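# Move capped bottles from crate to tray, standing upright

## Task

Take each bottle that has a cap out of the crate and set it standing up on the tray. Bottles without a cap must stay in the crate. At the end neither the crate nor the tray may be tilted or shifted from where it was, or the task fails.

## Robot and tools

Robot: two UR-type arms, left_arm and right_arm, each ending in a 16-motor four-finger hand (index, middle, ring, thumb). right_arm has a right hand; left_arm has its mirror, a left hand. Bases in the scene frame: left_arm at (-0.030, +0.325, +0.023) m, right_arm at (-0.053, -0.415, +0.023) m. A camera stand is fixed behind the arms.

Frames. Scene frame: origin at table-top height, midway between the arms; +z up, +x out over the table, +y toward left_arm. Camera image sides do not match arm names. Each arm reports its hand point pose and velocities in its own base frame. Motion offsets are along the axes of that arm's current Hand target. Hand point axes (right hand): +z along the straight fingers toward the tips, +y out of the palm face (palm surface at y = -0.062 m), +x across the palm away from the thumb. On the left hand +x points toward the thumb. A rigid mast behind the wrist on the palm side can strike things.

The 48-number row (one list covering both arms, every number in [-1, 1]): left dx, dy, dz, rx, ry, rz; then 16 left motor numbers; left current_limit, left speed; then the same 24 for the right arm. Motor order: index_mcp, index_abd, index_pip, index_dip, thumb_cmc, thumb_axl, thumb_mcp, thumb_ipl, middle_mcp, middle_abd, middle_pip, middle_dip, ring_mcp, ring_abd, ring_pip, ring_dip. The same order is used in hand_goal, hand_measured, hand_current_ma and hand_state.

Pose numbers are offsets, not poses: 1.0 equals 0.6 m or 180 degrees, and rx, ry, rz form one rotation vector. They count from the Hand target held when the action or move began. Every row of one action refers to that same start, not to the row before. Sending the same offset again moves the hand further. Six zeros re-request the current Hand target. The controller clips each step's orientation to within 32 degrees of the measured one.

Motor numbers are absolute goal angles, scaled between each hinge's two stops. They are not offsets, and 0 is a real goal. Toward +1 a finger curls toward the palm. Values that make a digit straight: _mcp -0.75, _abd 0.00, _pip -0.58, _dip -0.70, thumb_cmc -0.71, thumb_axl -0.68, thumb_mcp -0.23, thumb_ipl -0.17. current_limit maps -1..+1 to 0..550 mA per motor, and it starts at +0.4. speed gives a goal rate of (speed+1)/2 times 8.5 rad/s, and it starts at -0.6. To leave a hand unchanged, send back its hand_goal, hand_current_limit and hand_speed.

Tools:
- execute_actions(actions, cameras): actions is a list of actions. Each action has up to 15 rows, one per 1/30 s step; a short action repeats its last row. An empty list returns state plus all camera images. cameras takes names, ["all"] or [].
- move(target, speed, blend, stop_force, zero, blocking, cameras): target is one 48-number row or up to 15 rows. Every row is an offset from the same starting Hand targets. Each hand point travels in a straight line; it does not avoid obstacles or the other arm. speed is in m/s, 0.002 to 3.6, default 0.25; turning runs at up to twice that in rad/s. blend is a corner radius in m, 0 meaning stop at each target. stop_force is in N, 3 to 120, shared by both arms; it ends an arm's path when the wrist sensor feels that much push. It is unreliable for light or loose objects and when the hand rotates. Leave it out when backing away from a contact. zero (default true) re-zeroes before the move. blocking=false returns after 0.5 s and cannot be combined with stop_force. A move lasts 0.5 to 10 s. Its extra "move:" line reports the ending (done, off_target, moving, held, fault) and any limits (paced means the pose was clipped, held means steps were withheld).
- wait(seconds 0 to 10): the robot keeps its last command.
- stop(): brakes a running move.
- zoom_image(camera, region=[x0, y0, x1, y1] in pixels, at most 504 by 504): only for a camera in the latest images.
- zero_wrist_force(arm): arm is "left_arm" or "right_arm".
- read_manual(section): returns licence texts only.
- finished_scene(scene): ends the scene for good. The goal must then hold without the robot.

Cameras (all 672x504): cam_head_left, cam_head_right, cam_high, cam_left_wrist, cam_right_wrist (the last two are fisheye, carried on the hands).

Results: end_effector_position (m), end_effector_quat_wxyz, velocities, Hand target (the base for the next offsets), joint positions and torques, and step readings for action calls. Wrist force and torque are given in hand axes, with a line for the peak force since the last reading. Hand lines: hand_state is one of moving, goal, blocked or overload; positive current pushes toward -1. A hand point often rests short of its Hand target; resend the gap as an offset.

Things to avoid:
- Force fault. More than about 150 N on an arm stops it for 10 s.
- Torque fault. Contact torque at a joint limit (wrist joints about 17 N m) also stops the arm for 10 s.
- Stiff contact. The arms are stiff, so aiming even slightly past a firm surface can fault; move slowly near contact.
- Arm-to-arm contact. Any hit or press between the arms, including one hand gripping the other's fingers, can fail the scene.
- Motor overload. A motor at 495 mA or more for 5 s shuts off for 10 s.
- Heat. Motors warn at 70 °C and brake the arm at 85 °C.
- Base paths. Don't route a path close past an arm's own base.
- Objects. Don't drop bottles, release them while moving, slam or strike things, or push the crate or tray. Nothing may end up off the table.

Each tool is called after ">>>" by a JSON object that holds its "op" and its "data", one argument or row to a line.

## Session

>>> {"op": "execute_actions", "data": {
  "actions": []
}}

Scene clock: 0.00 s.
left_arm: end_effector_position=(+0.5678, -0.1114, +0.3328) hand_goal=(-0.754, +0.000, -0.576, -0.696, -0.714, -0.678, -0.226, -0.168, -0.754, +0.000, -0.576, -0.696, -0.754, +0.000, -0.576, -0.696) hand_measured=(-0.754, +0.000, -0.576, -0.696, -0.714, -0.678, -0.226, -0.168, -0.754, +0.000, -0.576, -0.696, -0.754, +0.000, -0.576, -0.696) hand_current_ma=(+0, +0, +0, +0, +0, +0, +0, +0, +0, +0, +0, +0, +0, +0, +0, +0) hand_state=(goal, goal, goal, goal, goal, goal, goal, goal, goal, goal, goal, goal, goal, goal, goal, goal) hand_current_limit=0.40 hand_speed=-0.60 end_effector_quat_wxyz=(-0.087, +0.469, +0.731, -0.489) | right_arm: end_effector_position=(+0.6024, +0.2457, +0.2686) hand_goal=(-0.754, +0.000, -0.576, -0.696, -0.714, -0.678, -0.226, -0.168, -0.754, +0.000, -0.576, -0.696, -0.754, +0.000, -0.576, -0.696) hand_measured=(-0.754, +0.000, -0.576, -0.696, -0.714, -0.678, -0.226, -0.168, -0.754, +0.000, -0.576, -0.696, -0.754, +0.000, -0.576, -0.696) hand_current_ma=(+0, +0, +0, +0, +0, +0, +0, +0, +0, +0, +0, +0, +0, +0, +0, +0) hand_state=(goal, goal, goal, goal, goal, goal, goal, goal, goal, goal, goal, goal, goal, goal, goal, goal) hand_current_limit=0.40 hand_speed=-0.60 end_effector_quat_wxyz=(-0.245, +0.788, -0.534, -0.185)
Joint positions: left_arm=[3.358 -2.077 -0.881 -2.702 1.056 0.056] | right_arm=[-0.018 -1.057 1.234 -1.698 -0.949 2.728]
Joint velocities: within noise
Joint torques (N m): no reading
Motor temperatures (°C): left_arm=[41 29 35 42 39 35] | right_arm=[31 33 37 43 38 37]
Wrist force (N): no reading
Wrist torque (N m): no reading
Wrist force, peak (N): no reading
Hand target: left_arm +0.5678, -0.1114, +0.3328; -0.087, +0.469, +0.731, -0.489 | right_arm +0.6024, +0.2457, +0.2686; -0.245, +0.788, -0.534, -0.185

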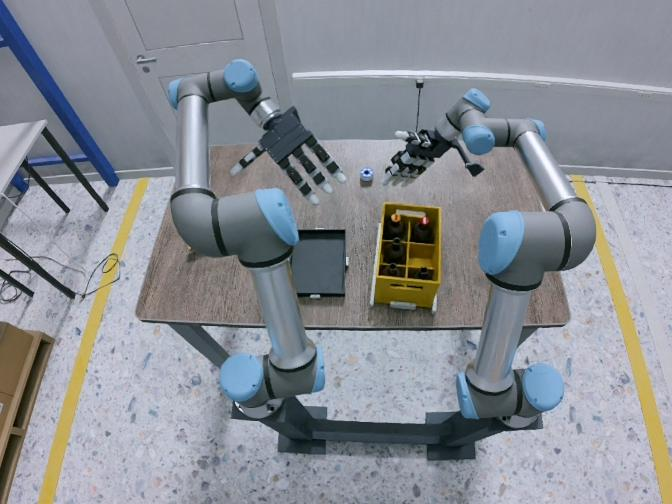

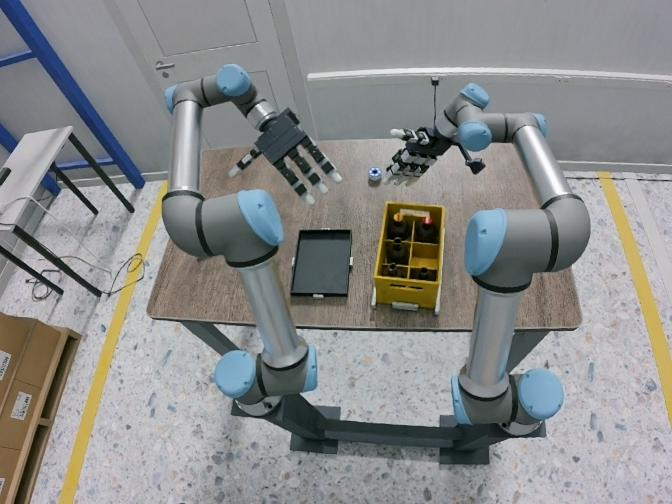

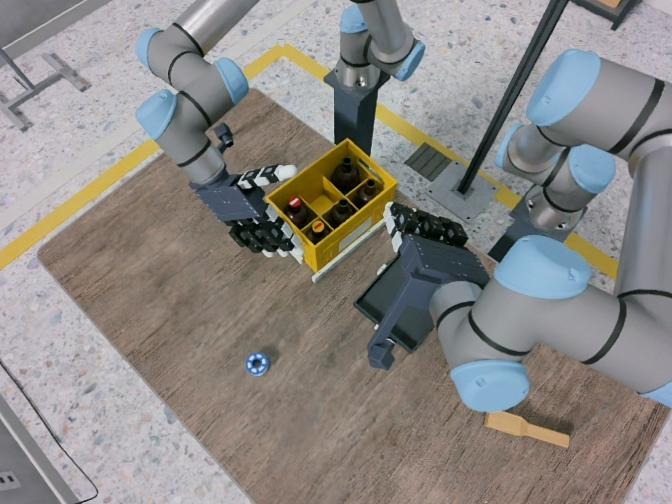

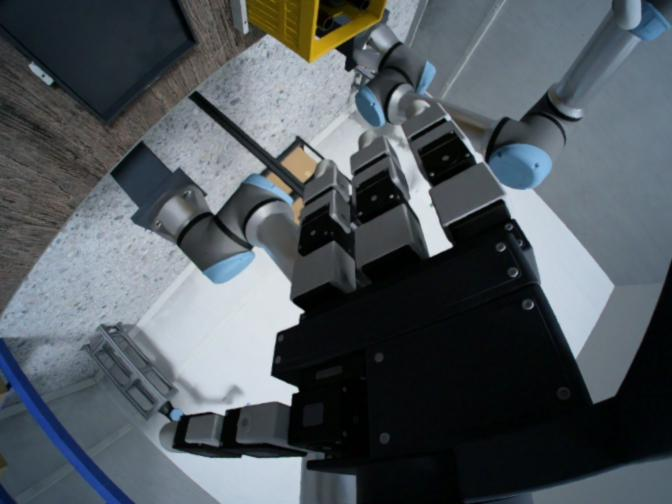

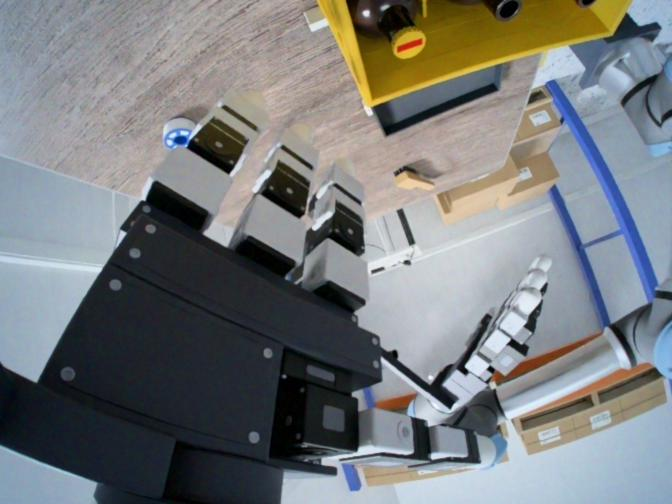

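>>> {"op": "zoom_image", "data": {
  "camera": "cam_head_right",
  "region": [280, 180, 460, 315]
}}

>>> {"op": "zoom_image", "data": {
  "camera": "cam_high",
  "region": [230, 120, 430, 290]
}}

>>> {"op": "zoom_image", "data": {
  "camera": "cam_head_left",
  "region": [280, 180, 460, 315]
}}

Scaled by 2.800 from the camera's 672x504 image, which has a finer 960x720 frame.

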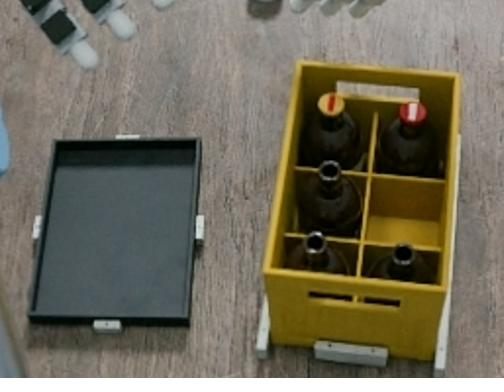

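Scaled by 2.520 from the camera's 672x504 image, which has a finer 960x720 frame.

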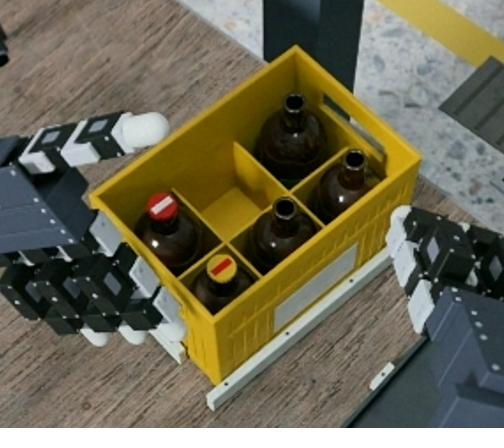

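Scaled by 2.800 from the camera's 672x504 image, which has a finer 960x720 frame.

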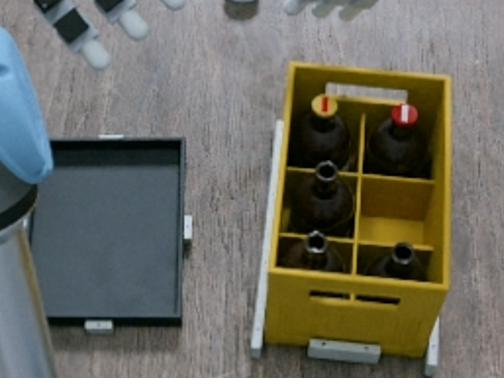

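>>> {"op": "zoom_image", "data": {
  "camera": "cam_head_left",
  "region": [220, 100, 360, 220]
}}

>>> {"op": "zoom_image", "data": {
  "camera": "cam_head_left",
  "region": [370, 80, 510, 200]
}}

>>> {"op": "zoom_image", "data": {
  "camera": "cam_right_wrist",
  "region": [280, 0, 640, 260]
}}

Scaled by 3.600 from the camera's 672x504 image, which has a finer 960x720 frame.

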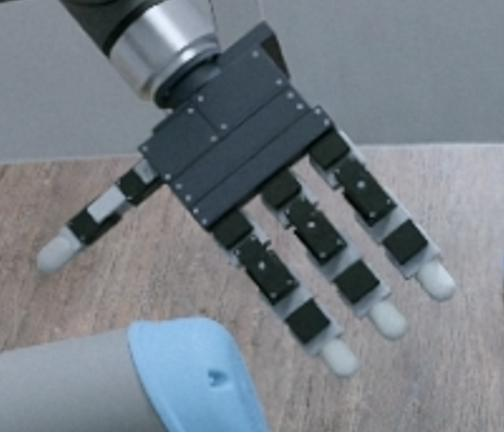

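Scaled by 3.600 from the camera's 672x504 image, which has a finer 960x720 frame.

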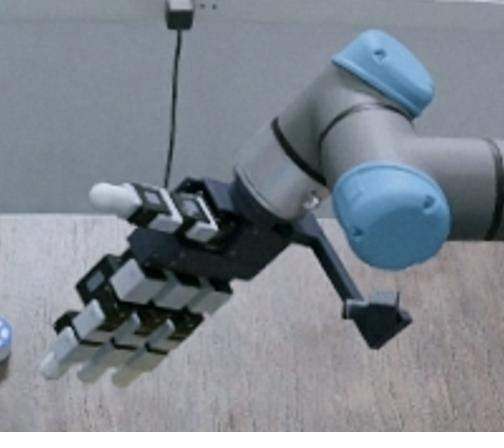

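Scaled by 1.400 from the camera's 672x504 image, which has a finer 960x720 frame.

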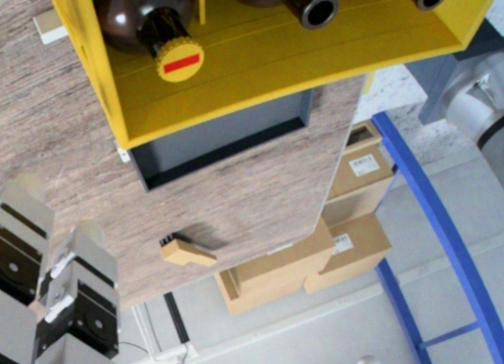

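>>> {"op": "move", "data": {
  "target": [0.11,-0.0898,-0.1945,0,0,0,-0.754,0,-0.576,-0.696,-0.714,-0.678,-0.226,-0.168,-0.754,0,-0.576,-0.696,-0.754,0,-0.576,-0.696,0.4,-0.6, -0.047,0.254,-0.3515,0.1239,-0.0728,-0.3781,-0.754,0,-0.576,-0.696,-0.714,-0.678,-0.226,-0.168,-0.754,0,-0.576,-0.696,-0.754,0,-0.576,-0.696,0.4,-0.6],
  "speed": 0.3,
  "cameras": ["all"]
}}

Scene clock: 10.20 s.
left_arm: end_effector_position=(+0.5677, +0.0088, +0.4130) hand_goal=(-0.754, +0.000, -0.576, -0.696, -0.714, -0.678, -0.226, -0.168, -0.754, +0.000, -0.576, -0.696, -0.754, +0.000, -0.576, -0.696) hand_measured=(-0.748, +0.000, -0.576, -0.696, -0.708, -0.678, -0.226, -0.168, -0.746, +0.000, -0.576, -0.696, -0.748, +0.000, -0.576, -0.696) hand_current_ma=(+1, +0, +0, +0, +1, +0, +0, +0, +1, +0, +0, +0, +1, +0, +0, +0) hand_state=(goal, goal, goal, goal, goal, goal, goal, goal, goal, goal, goal, goal, goal, goal, goal, goal) hand_current_limit=0.40 hand_speed=-0.60 end_effector_quat_wxyz=(-0.087, +0.469, +0.731, -0.489) | right_arm: end_effector_position=(+0.4566, +0.0966, +0.4268) hand_goal=(-0.754, +0.000, -0.576, -0.696, -0.714, -0.678, -0.226, -0.168, -0.754, +0.000, -0.576, -0.696, -0.754, +0.000, -0.576, -0.696) hand_measured=(-0.746, +0.000, -0.576, -0.696, -0.708, -0.678, -0.224, -0.168, -0.748, +0.000, -0.576, -0.696, -0.748, +0.000, -0.576, -0.696) hand_current_ma=(+16, +0, +0, +0, +10, +1, +4, +0, +13, +0, +0, +0, +13, +0, +0, +0) hand_state=(goal, goal, goal, goal, goal, goal, goal, goal, goal, goal, goal, goal, goal, goal, goal, goal) hand_current_limit=0.40 hand_speed=-0.60 end_effector_quat_wxyz=(-0.500, +0.866, +0.000, +0.000)
Joint positions: left_arm=[3.533 -2.257 -0.359 -3.092 1.201 0.165] | right_arm=[-0.403 -1.573 1.358 -0.758 -0.65 0.865]
Joint torques (N m): left_arm=[13.98 37.72 25.59 -3.16 2.03 2.08] | right_arm=[-8.23 -12.41 -37.73 0.69 -0.51 -1.4]
Wrist force (N): left_arm=[0.1 0.3 0.0] | right_arm=[-0.3 0.3 0.0]
Wrist torque (N m): left_arm=[0.05 -0.02 -0.10] | right_arm=[0.13 0.04 0.01]
Wrist force, peak (N): left_arm=[-0.5 0.7 -0.4] | right_arm=[-0.9 0.1 -0.3]
Hand target: left_arm +0.5678, +0.0088, +0.4130; -0.087, +0.469, +0.731, -0.489 | right_arm +0.4566, +0.0965, +0.4268; -0.500, +0.866, +0.000, +0.000
Off the commanded pose: left_arm 0.000 m, 0 deg | right_arm 0.000 m, 0 deg.
move: done

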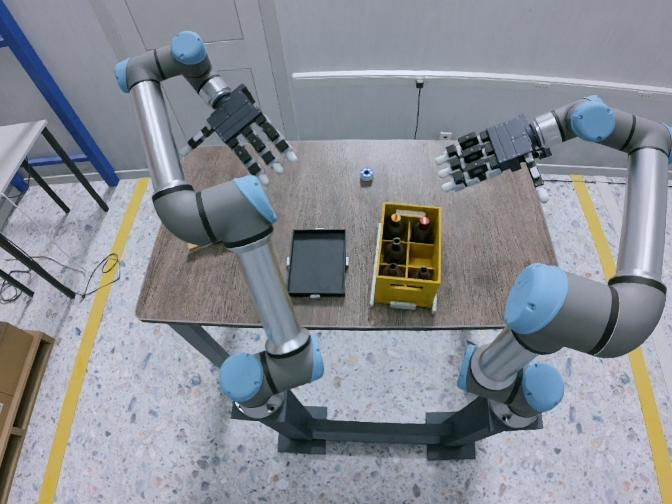

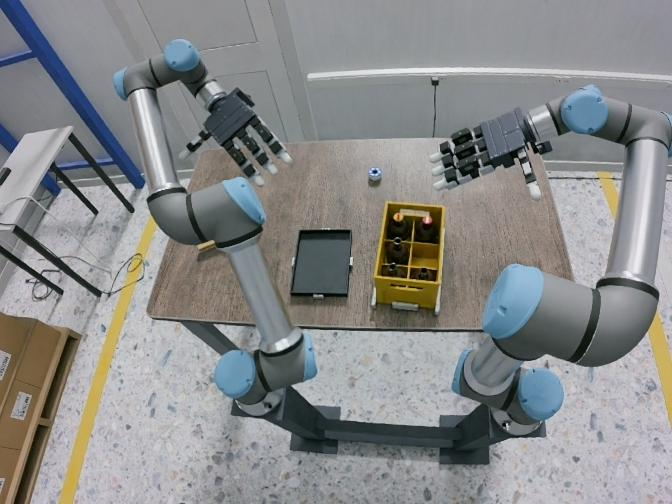

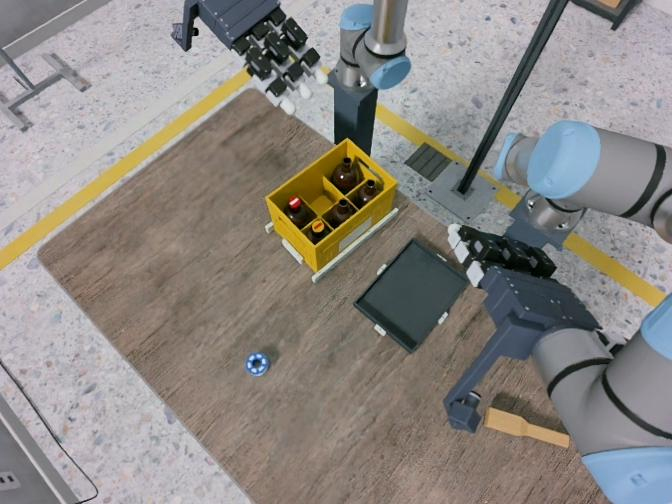

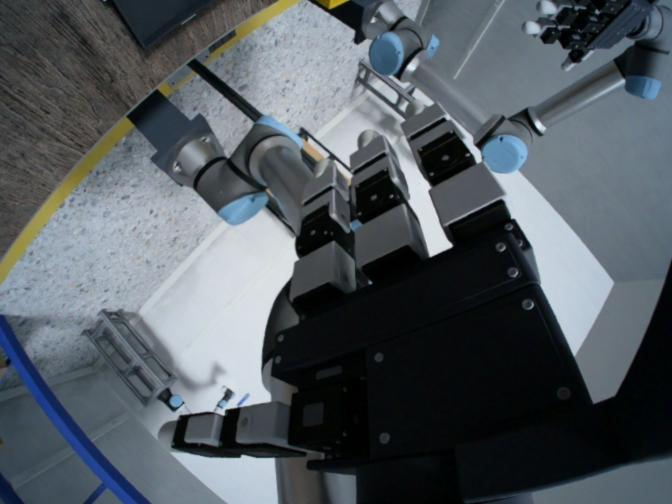

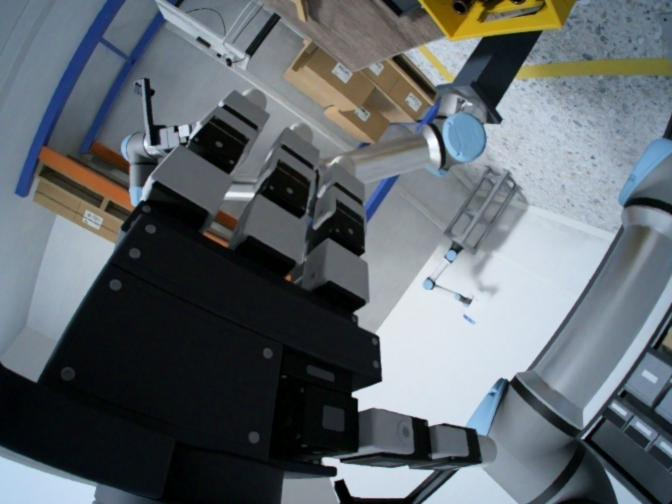

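>>> {"op": "zoom_image", "data": {
  "camera": "cam_head_left",
  "region": [420, 100, 560, 220]
}}

>>> {"op": "zoom_image", "data": {
  "camera": "cam_head_left",
  "region": [180, 80, 320, 200]
}}

>>> {"op": "zoom_image", "data": {
  "camera": "cam_head_right",
  "region": [420, 100, 560, 220]
}}

>>> {"op": "zoom_image", "data": {
  "camera": "cam_head_right",
  "region": [170, 80, 310, 200]
}}

>>> {"op": "zoom_image", "data": {
  "camera": "cam_high",
  "region": [210, 0, 350, 120]
}}

>>> {"op": "zoom_image", "data": {
  "camera": "cam_high",
  "region": [430, 210, 570, 330]
}}

Scaled by 3.600 from the camera's 672x504 image, which has a finer 960x720 frame.

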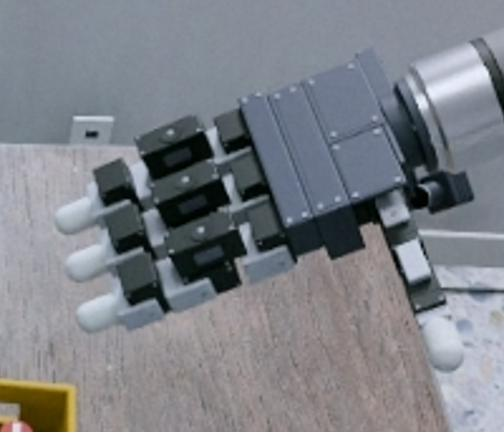

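Scaled by 3.600 from the camera's 672x504 image, which has a finer 960x720 frame.

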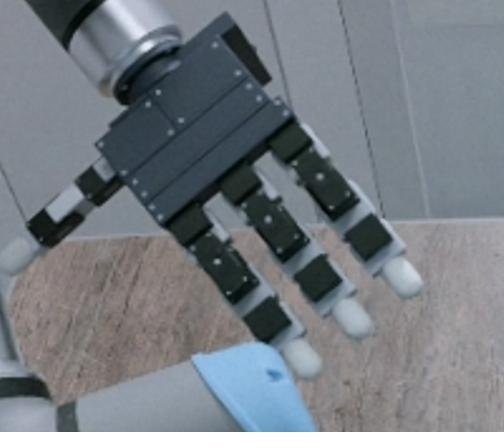

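Scaled by 3.600 from the camera's 672x504 image, which has a finer 960x720 frame.

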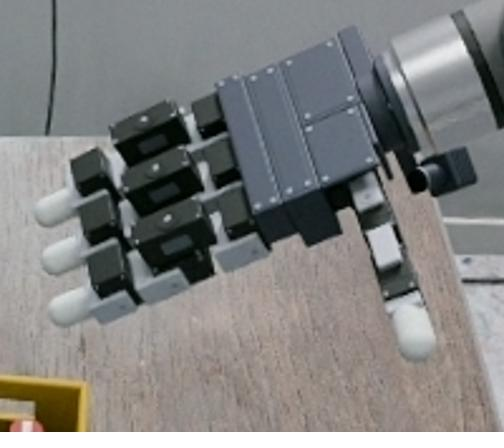

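Scaled by 3.600 from the camera's 672x504 image, which has a finer 960x720 frame.

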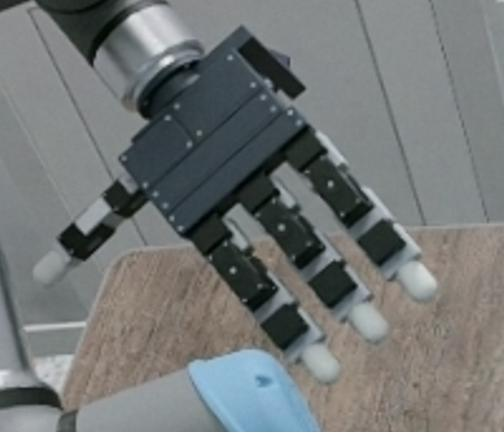

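Scaled by 3.600 from the camera's 672x504 image, which has a finer 960x720 frame.

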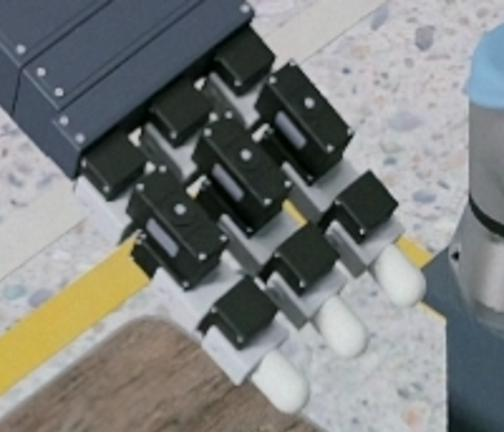

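Scaled by 3.600 from the camera's 672x504 image, which has a finer 960x720 frame.

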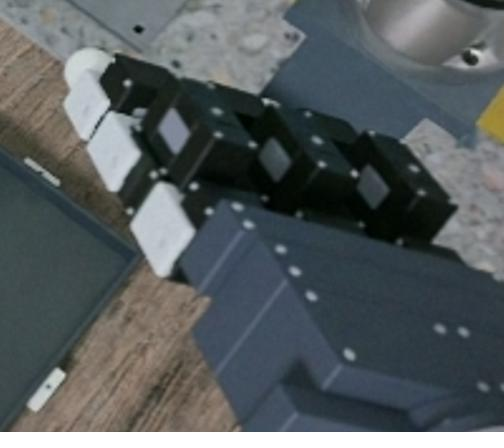

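>>> {"op": "zoom_image", "data": {
  "camera": "cam_head_left",
  "region": [210, 320, 390, 460]
}}

>>> {"op": "zoom_image", "data": {
  "camera": "cam_head_left",
  "region": [410, 320, 590, 460]
}}

>>> {"op": "zoom_image", "data": {
  "camera": "cam_head_right",
  "region": [200, 320, 380, 460]
}}

>>> {"op": "zoom_image", "data": {
  "camera": "cam_head_right",
  "region": [410, 320, 590, 460]
}}

Scaled by 2.800 from the camera's 672x504 image, which has a finer 960x720 frame.

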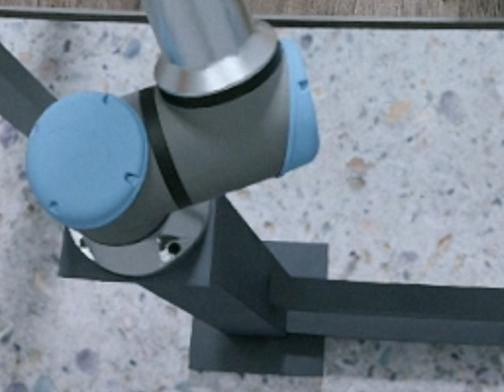

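Scaled by 2.800 from the camera's 672x504 image, which has a finer 960x720 frame.

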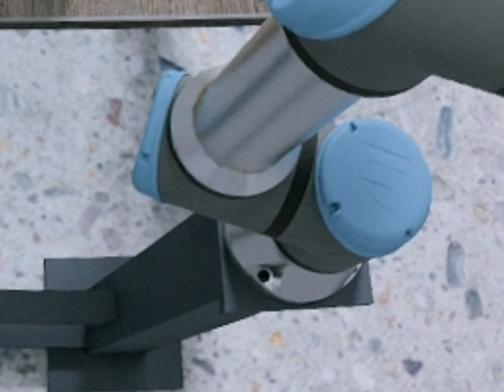

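Scaled by 2.800 from the camera's 672x504 image, which has a finer 960x720 frame.

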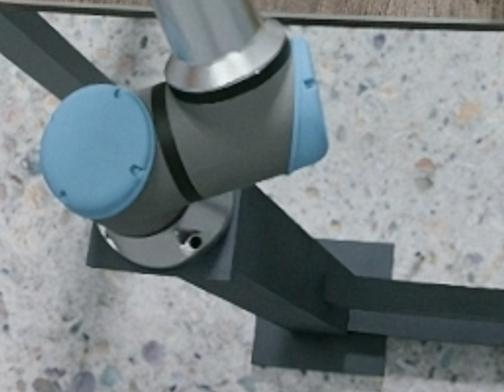

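Scaled by 2.800 from the camera's 672x504 image, which has a finer 960x720 frame.

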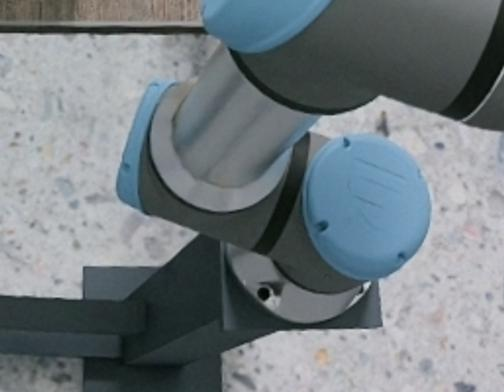

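>>> {"op": "zoom_image", "data": {
  "camera": "cam_high",
  "region": [260, 130, 405, 280]
}}

>>> {"op": "zoom_image", "data": {
  "camera": "cam_head_left",
  "region": [365, 195, 450, 280]
}}

>>> {"op": "zoom_image", "data": {
  "camera": "cam_head_right",
  "region": [365, 195, 450, 280]
}}

Scaled by 3.360 from the camera's 672x504 image, which has a finer 960x720 frame.

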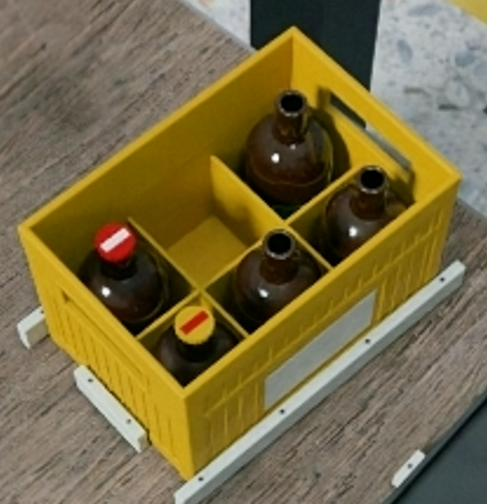

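Scaled by 5.929 from the camera's 672x504 image, which has a finer 960x720 frame.

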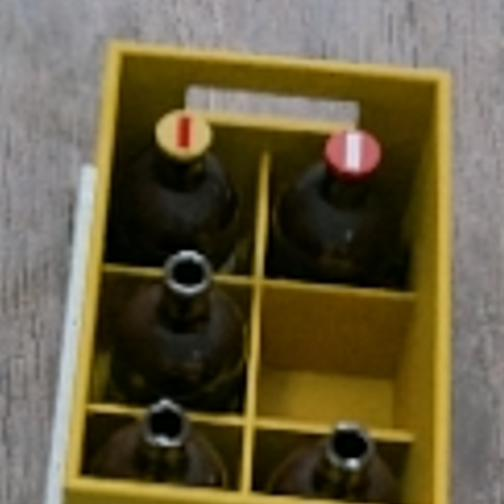

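Scaled by 5.929 from the camera's 672x504 image, which has a finer 960x720 frame.

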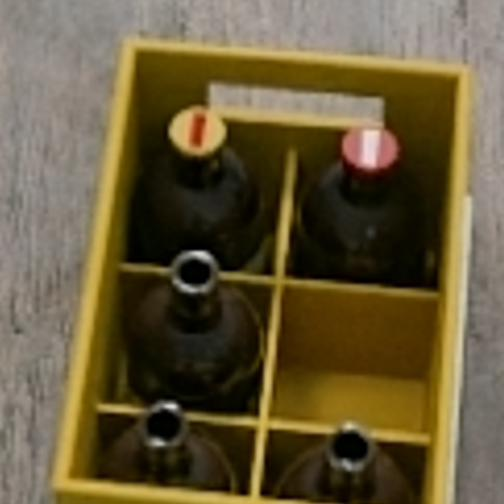

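>>> {"op": "move", "data": {
  "target": [0,0,0,0,0,0,-0.754,0,-0.576,-0.696,-0.714,-0.678,-0.226,-0.168,-0.754,0,-0.576,-0.696,-0.754,0,-0.576,-0.696,0.4,-0.6, -0.01,0.053,-0.258,0,0,0,-0.754,0,-0.576,-0.696,-0.714,-0.678,-0.226,-0.168,-0.754,0,-0.576,-0.696,-0.754,0,-0.576,-0.696,0.4,-0.6],
  "speed": 0.3
}}

>>> {"op": "move", "data": {
  "target": [-0.425,0.0673,0.6855,0.0639,0.0222,-0.1091,-0.342,0,0.299,-0.478,0.671,-0.678,0,-0.168,-0.342,0,0.299,-0.478,-0.89,0,-0.576,-0.696,0.4,-0.4, 0,0,0,0,0,0,-0.754,0,-0.576,-0.696,-0.714,-0.678,-0.226,-0.168,-0.754,0,-0.576,-0.696,-0.754,0,-0.576,-0.696,0.4,-0.6],
  "speed": 0.25,
  "cameras": ["all"]
}}

Scene clock: 20.20 s.
left_arm: end_effector_position=(+0.5678, +0.0088, +0.4130) hand_goal=(-0.754, +0.000, -0.576, -0.696, -0.714, -0.678, -0.226, -0.168, -0.754, +0.000, -0.576, -0.696, -0.754, +0.000, -0.576, -0.696) hand_measured=(-0.748, +0.000, -0.576, -0.696, -0.708, -0.678, -0.226, -0.168, -0.746, +0.000, -0.576, -0.696, -0.748, +0.000, -0.576, -0.696) hand_current_ma=(+1, +0, +0, +0, +1, +0, +0, +0, +1, +0, +0, +0, +1, +0, +0, +0) hand_state=(goal, goal, goal, goal, goal, goal, goal, goal, goal, goal, goal, goal, goal, goal, goal, goal) hand_current_limit=0.40 hand_speed=-0.60 end_effector_quat_wxyz=(-0.087, +0.469, +0.731, -0.489) | right_arm: end_effector_position=(+0.4507, -0.0533, +0.4766) hand_goal=(-0.754, +0.000, -0.576, -0.696, -0.714, -0.678, -0.226, -0.168, -0.754, +0.000, -0.576, -0.696, -0.754, +0.000, -0.576, -0.696) hand_measured=(-0.746, +0.000, -0.576, -0.696, -0.708, -0.678, -0.224, -0.168, -0.748, +0.000, -0.576, -0.696, -0.748, +0.000, -0.576, -0.696) hand_current_ma=(+17, +0, +0, +0, +10, +1, +4, +0, +14, +0, +0, +0, +13, +0, +0, +0) hand_state=(goal, goal, goal, goal, goal, goal, goal, goal, goal, goal, goal, goal, goal, goal, goal, goal) hand_current_limit=0.40 hand_speed=-0.60 end_effector_quat_wxyz=(-0.500, +0.866, +0.000, +0.000)
Joint positions: left_arm=[3.533 -2.257 -0.359 -3.092 1.201 0.165] | right_arm=[-0.677 -1.397 0.984 -0.332 -0.83 0.557]
Joint torques (N m): left_arm=[12.98 38.52 23.72 -3.09 2.19 1.96] | right_arm=[-8.84 -19.59 -36.62 1.49 -0.77 -1.39]
Wrist force (N): left_arm=[0.3 0.3 0.0] | right_arm=[-0.4 0.4 -0.2]
Wrist torque (N m): left_arm=[0.04 -0.06 -0.08] | right_arm=[0.16 0.03 0.03]
Wrist force, peak (N): left_arm=[0.3 0.6 0.0] | right_arm=[-0.7 0.6 -1.2]
Hand target: left_arm +0.5678, +0.0088, +0.4130; -0.087, +0.469, +0.731, -0.489 | right_arm +0.4507, -0.0534, +0.4766; -0.500, +0.866, +0.000, +0.000
Off the commanded pose: left_arm 0.000 m, 0 deg | right_arm 0.000 m, 0 deg.
move: done

Scene clock: 22.90 s.
left_arm: end_effector_position=(+0.4903, -0.4442, +0.2568) hand_goal=(-0.342, +0.000, +0.298, -0.478, +0.670, -0.678, +0.000, -0.168, -0.342, +0.000, +0.298, -0.478, -0.890, +0.000, -0.576, -0.696) hand_measured=(-0.340, +0.000, +0.294, -0.480, +0.666, -0.678, -0.002, -0.168, -0.340, +0.000, +0.294, -0.480, -0.874, +0.000, -0.576, -0.696) hand_current_ma=(+0, +0, +0, +0, +0, +0, +0, +0, +0, +0, +0, +0, +6, +0, +0, +0) hand_state=(goal, goal, goal, goal, goal, goal, goal, goal, goal, goal, goal, goal, goal, goal, goal, goal) hand_current_limit=0.40 hand_speed=-0.40 end_effector_quat_wxyz=(-0.240, +0.344, +0.744, -0.521) | right_arm: end_effector_position=(+0.4507, -0.0534, +0.4766) hand_goal=(-0.754, +0.000, -0.576, -0.696, -0.714, -0.678, -0.226, -0.168, -0.754, +0.000, -0.576, -0.696, -0.754, +0.000, -0.576, -0.696) hand_measured=(-0.746, +0.000, -0.576, -0.696, -0.708, -0.678, -0.224, -0.168, -0.748, +0.000, -0.576, -0.696, -0.748, +0.000, -0.576, -0.696) hand_current_ma=(+17, +0, +0, +0, +10, +1, +4, +0, +14, +0, +0, +0, +13, +0, +0, +0) hand_state=(goal, goal, goal, goal, goal, goal, goal, goal, goal, goal, goal, goal, goal, goal, goal, goal) hand_current_limit=0.40 hand_speed=-0.60 end_effector_quat_wxyz=(-0.500, +0.866, +0.000, +0.000)
Joint positions: left_arm=[2.841 -2.261 -0.862 -2.562 0.653 -0.496] | right_arm=[-0.677 -1.397 0.984 -0.331 -0.83 0.557]
Joint torques (N m): left_arm=[-13.7 40.63 26.69 3.6 -3.72 -2.26] | right_arm=[-7.93 -19.42 -36.36 1.32 -0.82 -1.24]
Wrist force (N): left_arm=[-0.7 0.3 0.4] | right_arm=[-0.6 0.4 -0.3]
Wrist torque (N m): left_arm=[0.03 0.07 -0.15] | right_arm=[0.17 0.07 0.01]
Wrist force, peak (N): left_arm=[-1.2 0.5 1.3] | right_arm=[-0.6 0.6 0.0]
Hand target: left_arm +0.4904, -0.4444, +0.2568; -0.240, +0.343, +0.744, -0.521 | right_arm +0.4507, -0.0534, +0.4766; -0.500, +0.866, +0.000, +0.000
Off the commanded pose: left_arm 0.000 m, 0 deg | right_arm 0.000 m, 0 deg.
move: done

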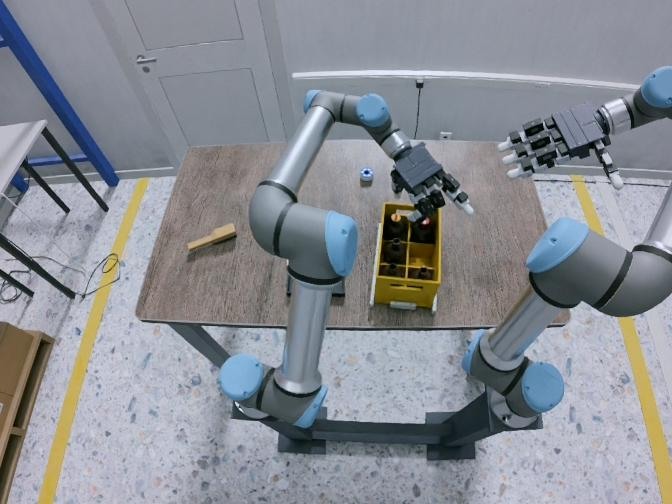

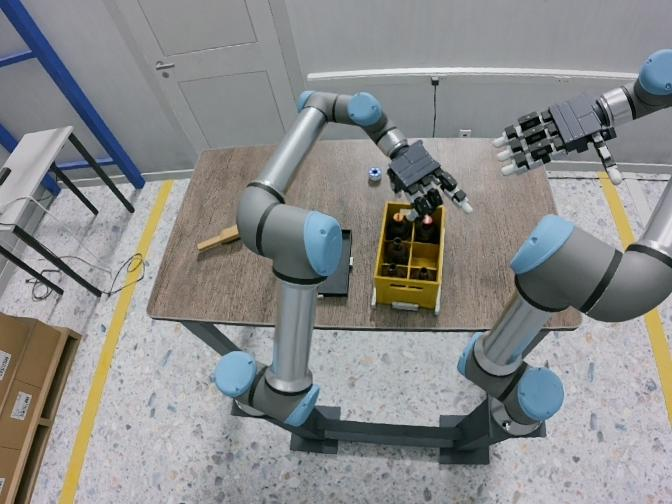

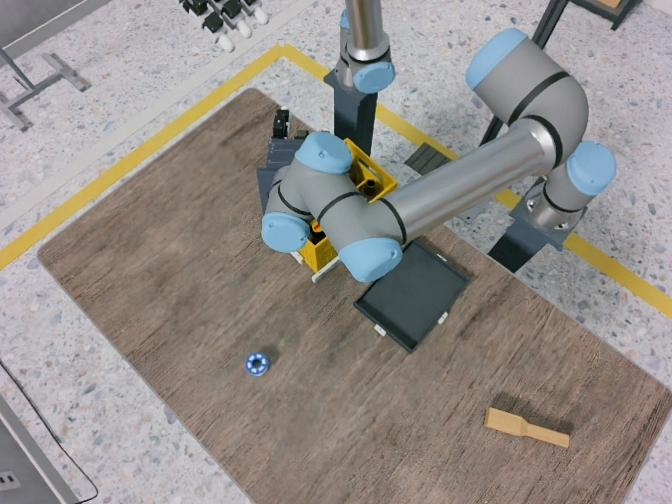

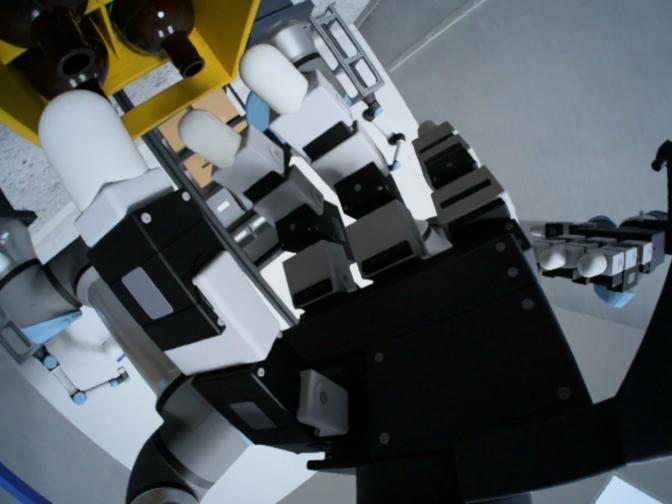

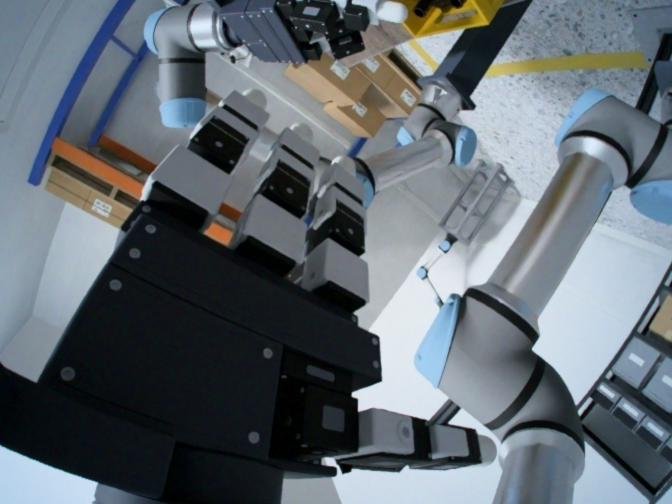

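>>> {"op": "zoom_image", "data": {
  "camera": "cam_head_left",
  "region": [370, 130, 490, 250]
}}

>>> {"op": "zoom_image", "data": {
  "camera": "cam_head_right",
  "region": [370, 130, 490, 250]
}}

>>> {"op": "zoom_image", "data": {
  "camera": "cam_high",
  "region": [250, 100, 410, 280]
}}

>>> {"op": "zoom_image", "data": {
  "camera": "cam_left_wrist",
  "region": [0, 0, 360, 300]
}}

Scaled by 4.200 from the camera's 672x504 image, which has a finer 960x720 frame.

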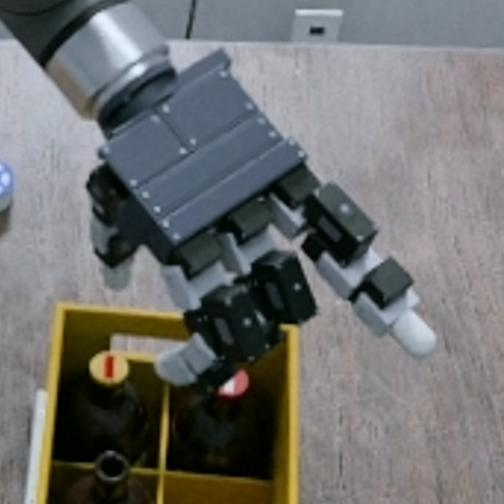

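Scaled by 4.200 from the camera's 672x504 image, which has a finer 960x720 frame.

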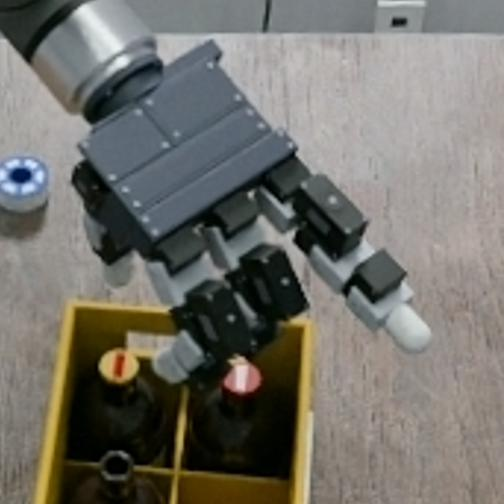

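Scaled by 2.800 from the camera's 672x504 image, which has a finer 960x720 frame.

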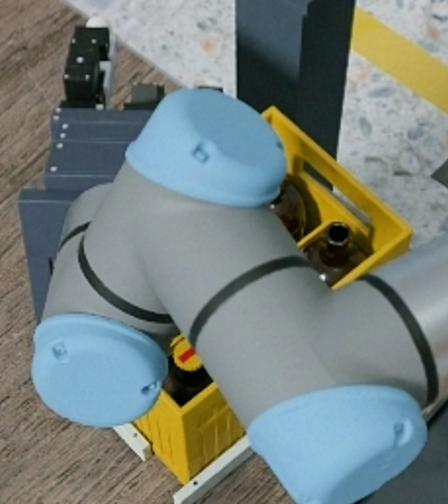

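Scaled by 1.400 from the camera's 672x504 image, which has a finer 960x720 frame.

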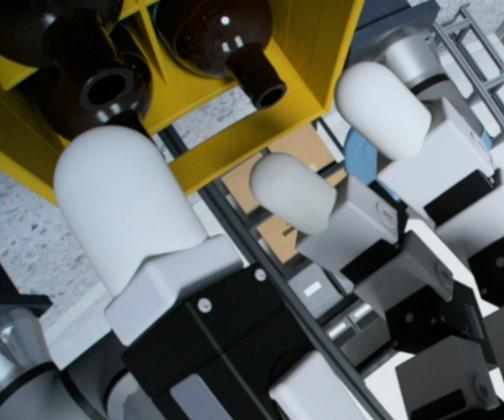

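>>> {"op": "move", "data": {
  "target": [0.0042,0.1035,0.008,0,0,0,-0.342,0,0.299,-0.478,0.671,-0.678,0,-0.168,-0.342,0,0.299,-0.478,-0.89,0,-0.576,-0.696,0.4,-0.4, 0,0,0,0,0,0,-0.754,0,-0.576,-0.696,-0.714,-0.678,-0.226,-0.168,-0.754,0,-0.576,-0.696,-0.754,0,-0.576,-0.696,0.4,-0.6],
  "speed": 0.1,
  "cameras": ["cam_head_left","cam_head_right","cam_left_wrist","cam_high"]
}}

>>> {"op": "zoom_image", "data": {
  "camera": "cam_head_left",
  "region": [370, 150, 470, 250]
}}

>>> {"op": "zoom_image", "data": {
  "camera": "cam_head_right",
  "region": [370, 150, 470, 250]
}}

Scene clock: 25.93 s.
left_arm: end_effector_position=(+0.5015, -0.4317, +0.1969) hand_goal=(-0.342, +0.000, +0.298, -0.478, +0.670, -0.678, +0.000, -0.168, -0.342, +0.000, +0.298, -0.478, -0.890, +0.000, -0.576, -0.696) hand_measured=(-0.340, +0.000, +0.294, -0.480, +0.666, -0.678, -0.002, -0.168, -0.340, +0.000, +0.294, -0.480, -0.874, +0.000, -0.576, -0.696) hand_current_ma=(+0, +0, +0, +0, +0, +0, +0, +0, +0, +0, +0, +0, +6, +0, +0, +0) hand_state=(goal, goal, goal, goal, goal, goal, goal, goal, goal, goal, goal, goal, goal, goal, goal, goal) hand_current_limit=0.40 hand_speed=-0.40 end_effector_quat_wxyz=(-0.240, +0.343, +0.744, -0.521) | right_arm: end_effector_position=(+0.4507, -0.0534, +0.4766) hand_goal=(-0.754, +0.000, -0.576, -0.696, -0.714, -0.678, -0.226, -0.168, -0.754, +0.000, -0.576, -0.696, -0.754, +0.000, -0.576, -0.696) hand_measured=(-0.746, +0.000, -0.576, -0.696, -0.708, -0.678, -0.224, -0.168, -0.748, +0.000, -0.576, -0.696, -0.748, +0.000, -0.576, -0.696) hand_current_ma=(+17, +0, +0, +0, +10, +1, +4, +0, +14, +0, +0, +0, +13, +0, +0, +0) hand_state=(goal, goal, goal, goal, goal, goal, goal, goal, goal, goal, goal, goal, goal, goal, goal, goal) hand_current_limit=0.40 hand_speed=-0.60 end_effector_quat_wxyz=(-0.500, +0.866, +0.000, +0.000)
Joint positions: left_arm=[2.862 -2.286 -0.971 -2.443 0.671 -0.477] | right_arm=[-0.677 -1.397 0.984 -0.331 -0.83 0.557]
Joint torques (N m): left_arm=[14.94 41.74 14.22 3.72 1.95 2.24] | right_arm=[-9.72 -20.43 -35.08 1.38 -0.66 -1.47]
Wrist force (N): left_arm=[-0.6 0.5 0.3] | right_arm=[-0.2 0.2 -0.1]
Wrist torque (N m): left_arm=[0.05 0.05 -0.24] | right_arm=[0.13 0.02 0.04]
Wrist force, peak (N): left_arm=[-0.5 1.0 0.4] | right_arm=[-0.8 0.2 -0.2]
Hand target: left_arm +0.5015, -0.4316, +0.1968; -0.240, +0.343, +0.744, -0.521 | right_arm +0.4507, -0.0534, +0.4766; -0.500, +0.866, +0.000, +0.000
Off the commanded pose: left_arm 0.000 m, 0 deg | right_arm 0.000 m, 0 deg.
move: done
Images, in order (width x height): cam_head_left 672x504, cam_head_right 672x504, cam_high 672x504, cam_left_wrist 672x504.

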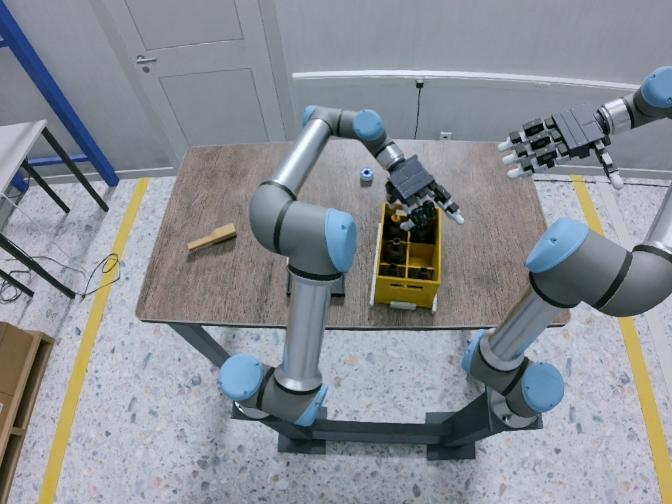

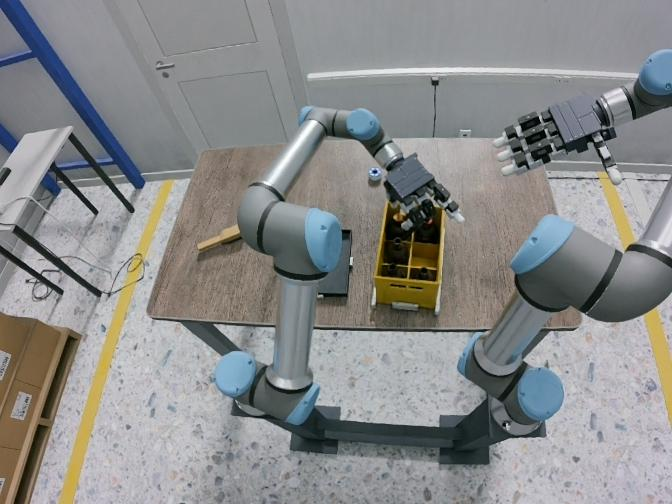

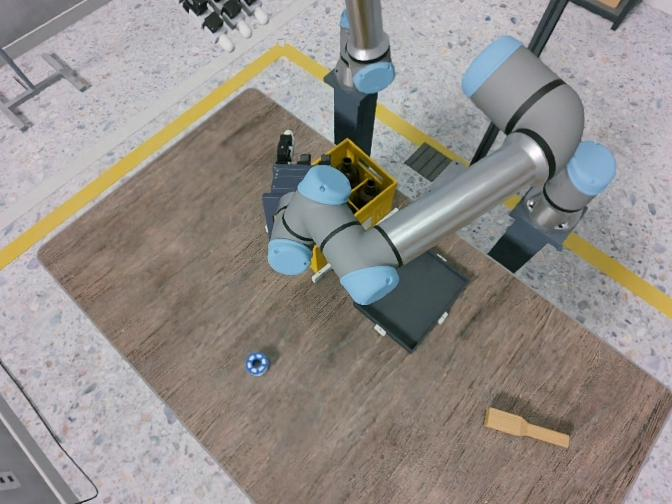

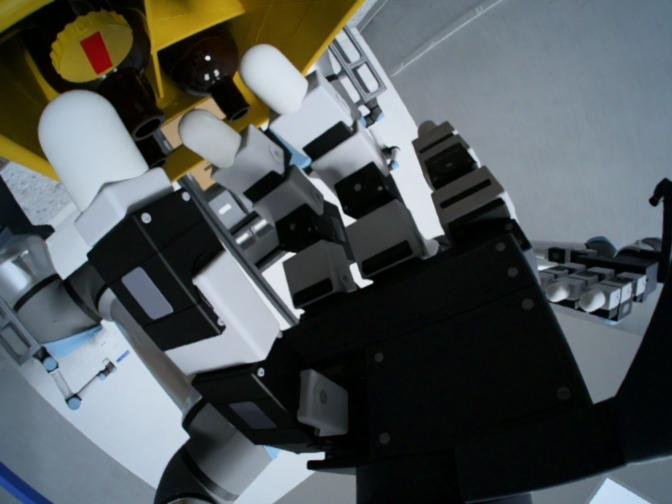

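Scaled by 5.040 from the camera's 672x504 image, which has a finer 960x720 frame.

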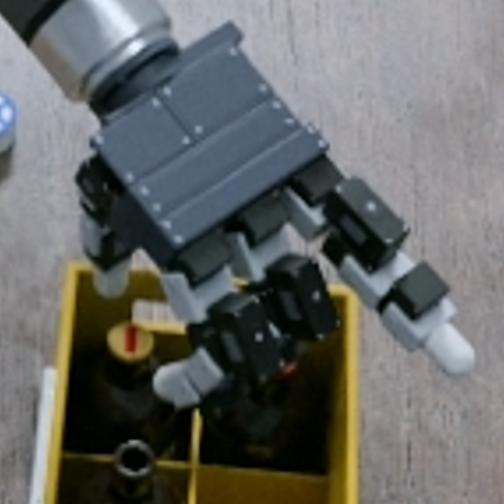

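Scaled by 5.040 from the camera's 672x504 image, which has a finer 960x720 frame.

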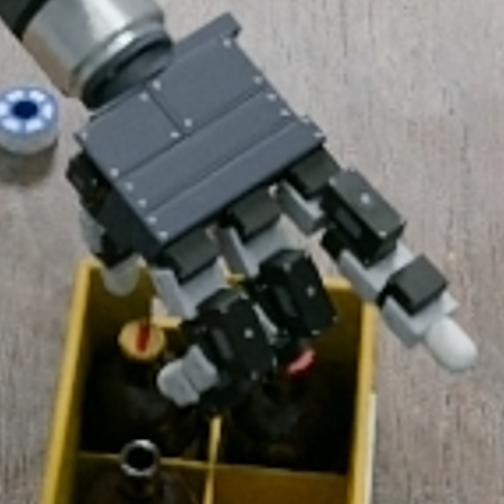

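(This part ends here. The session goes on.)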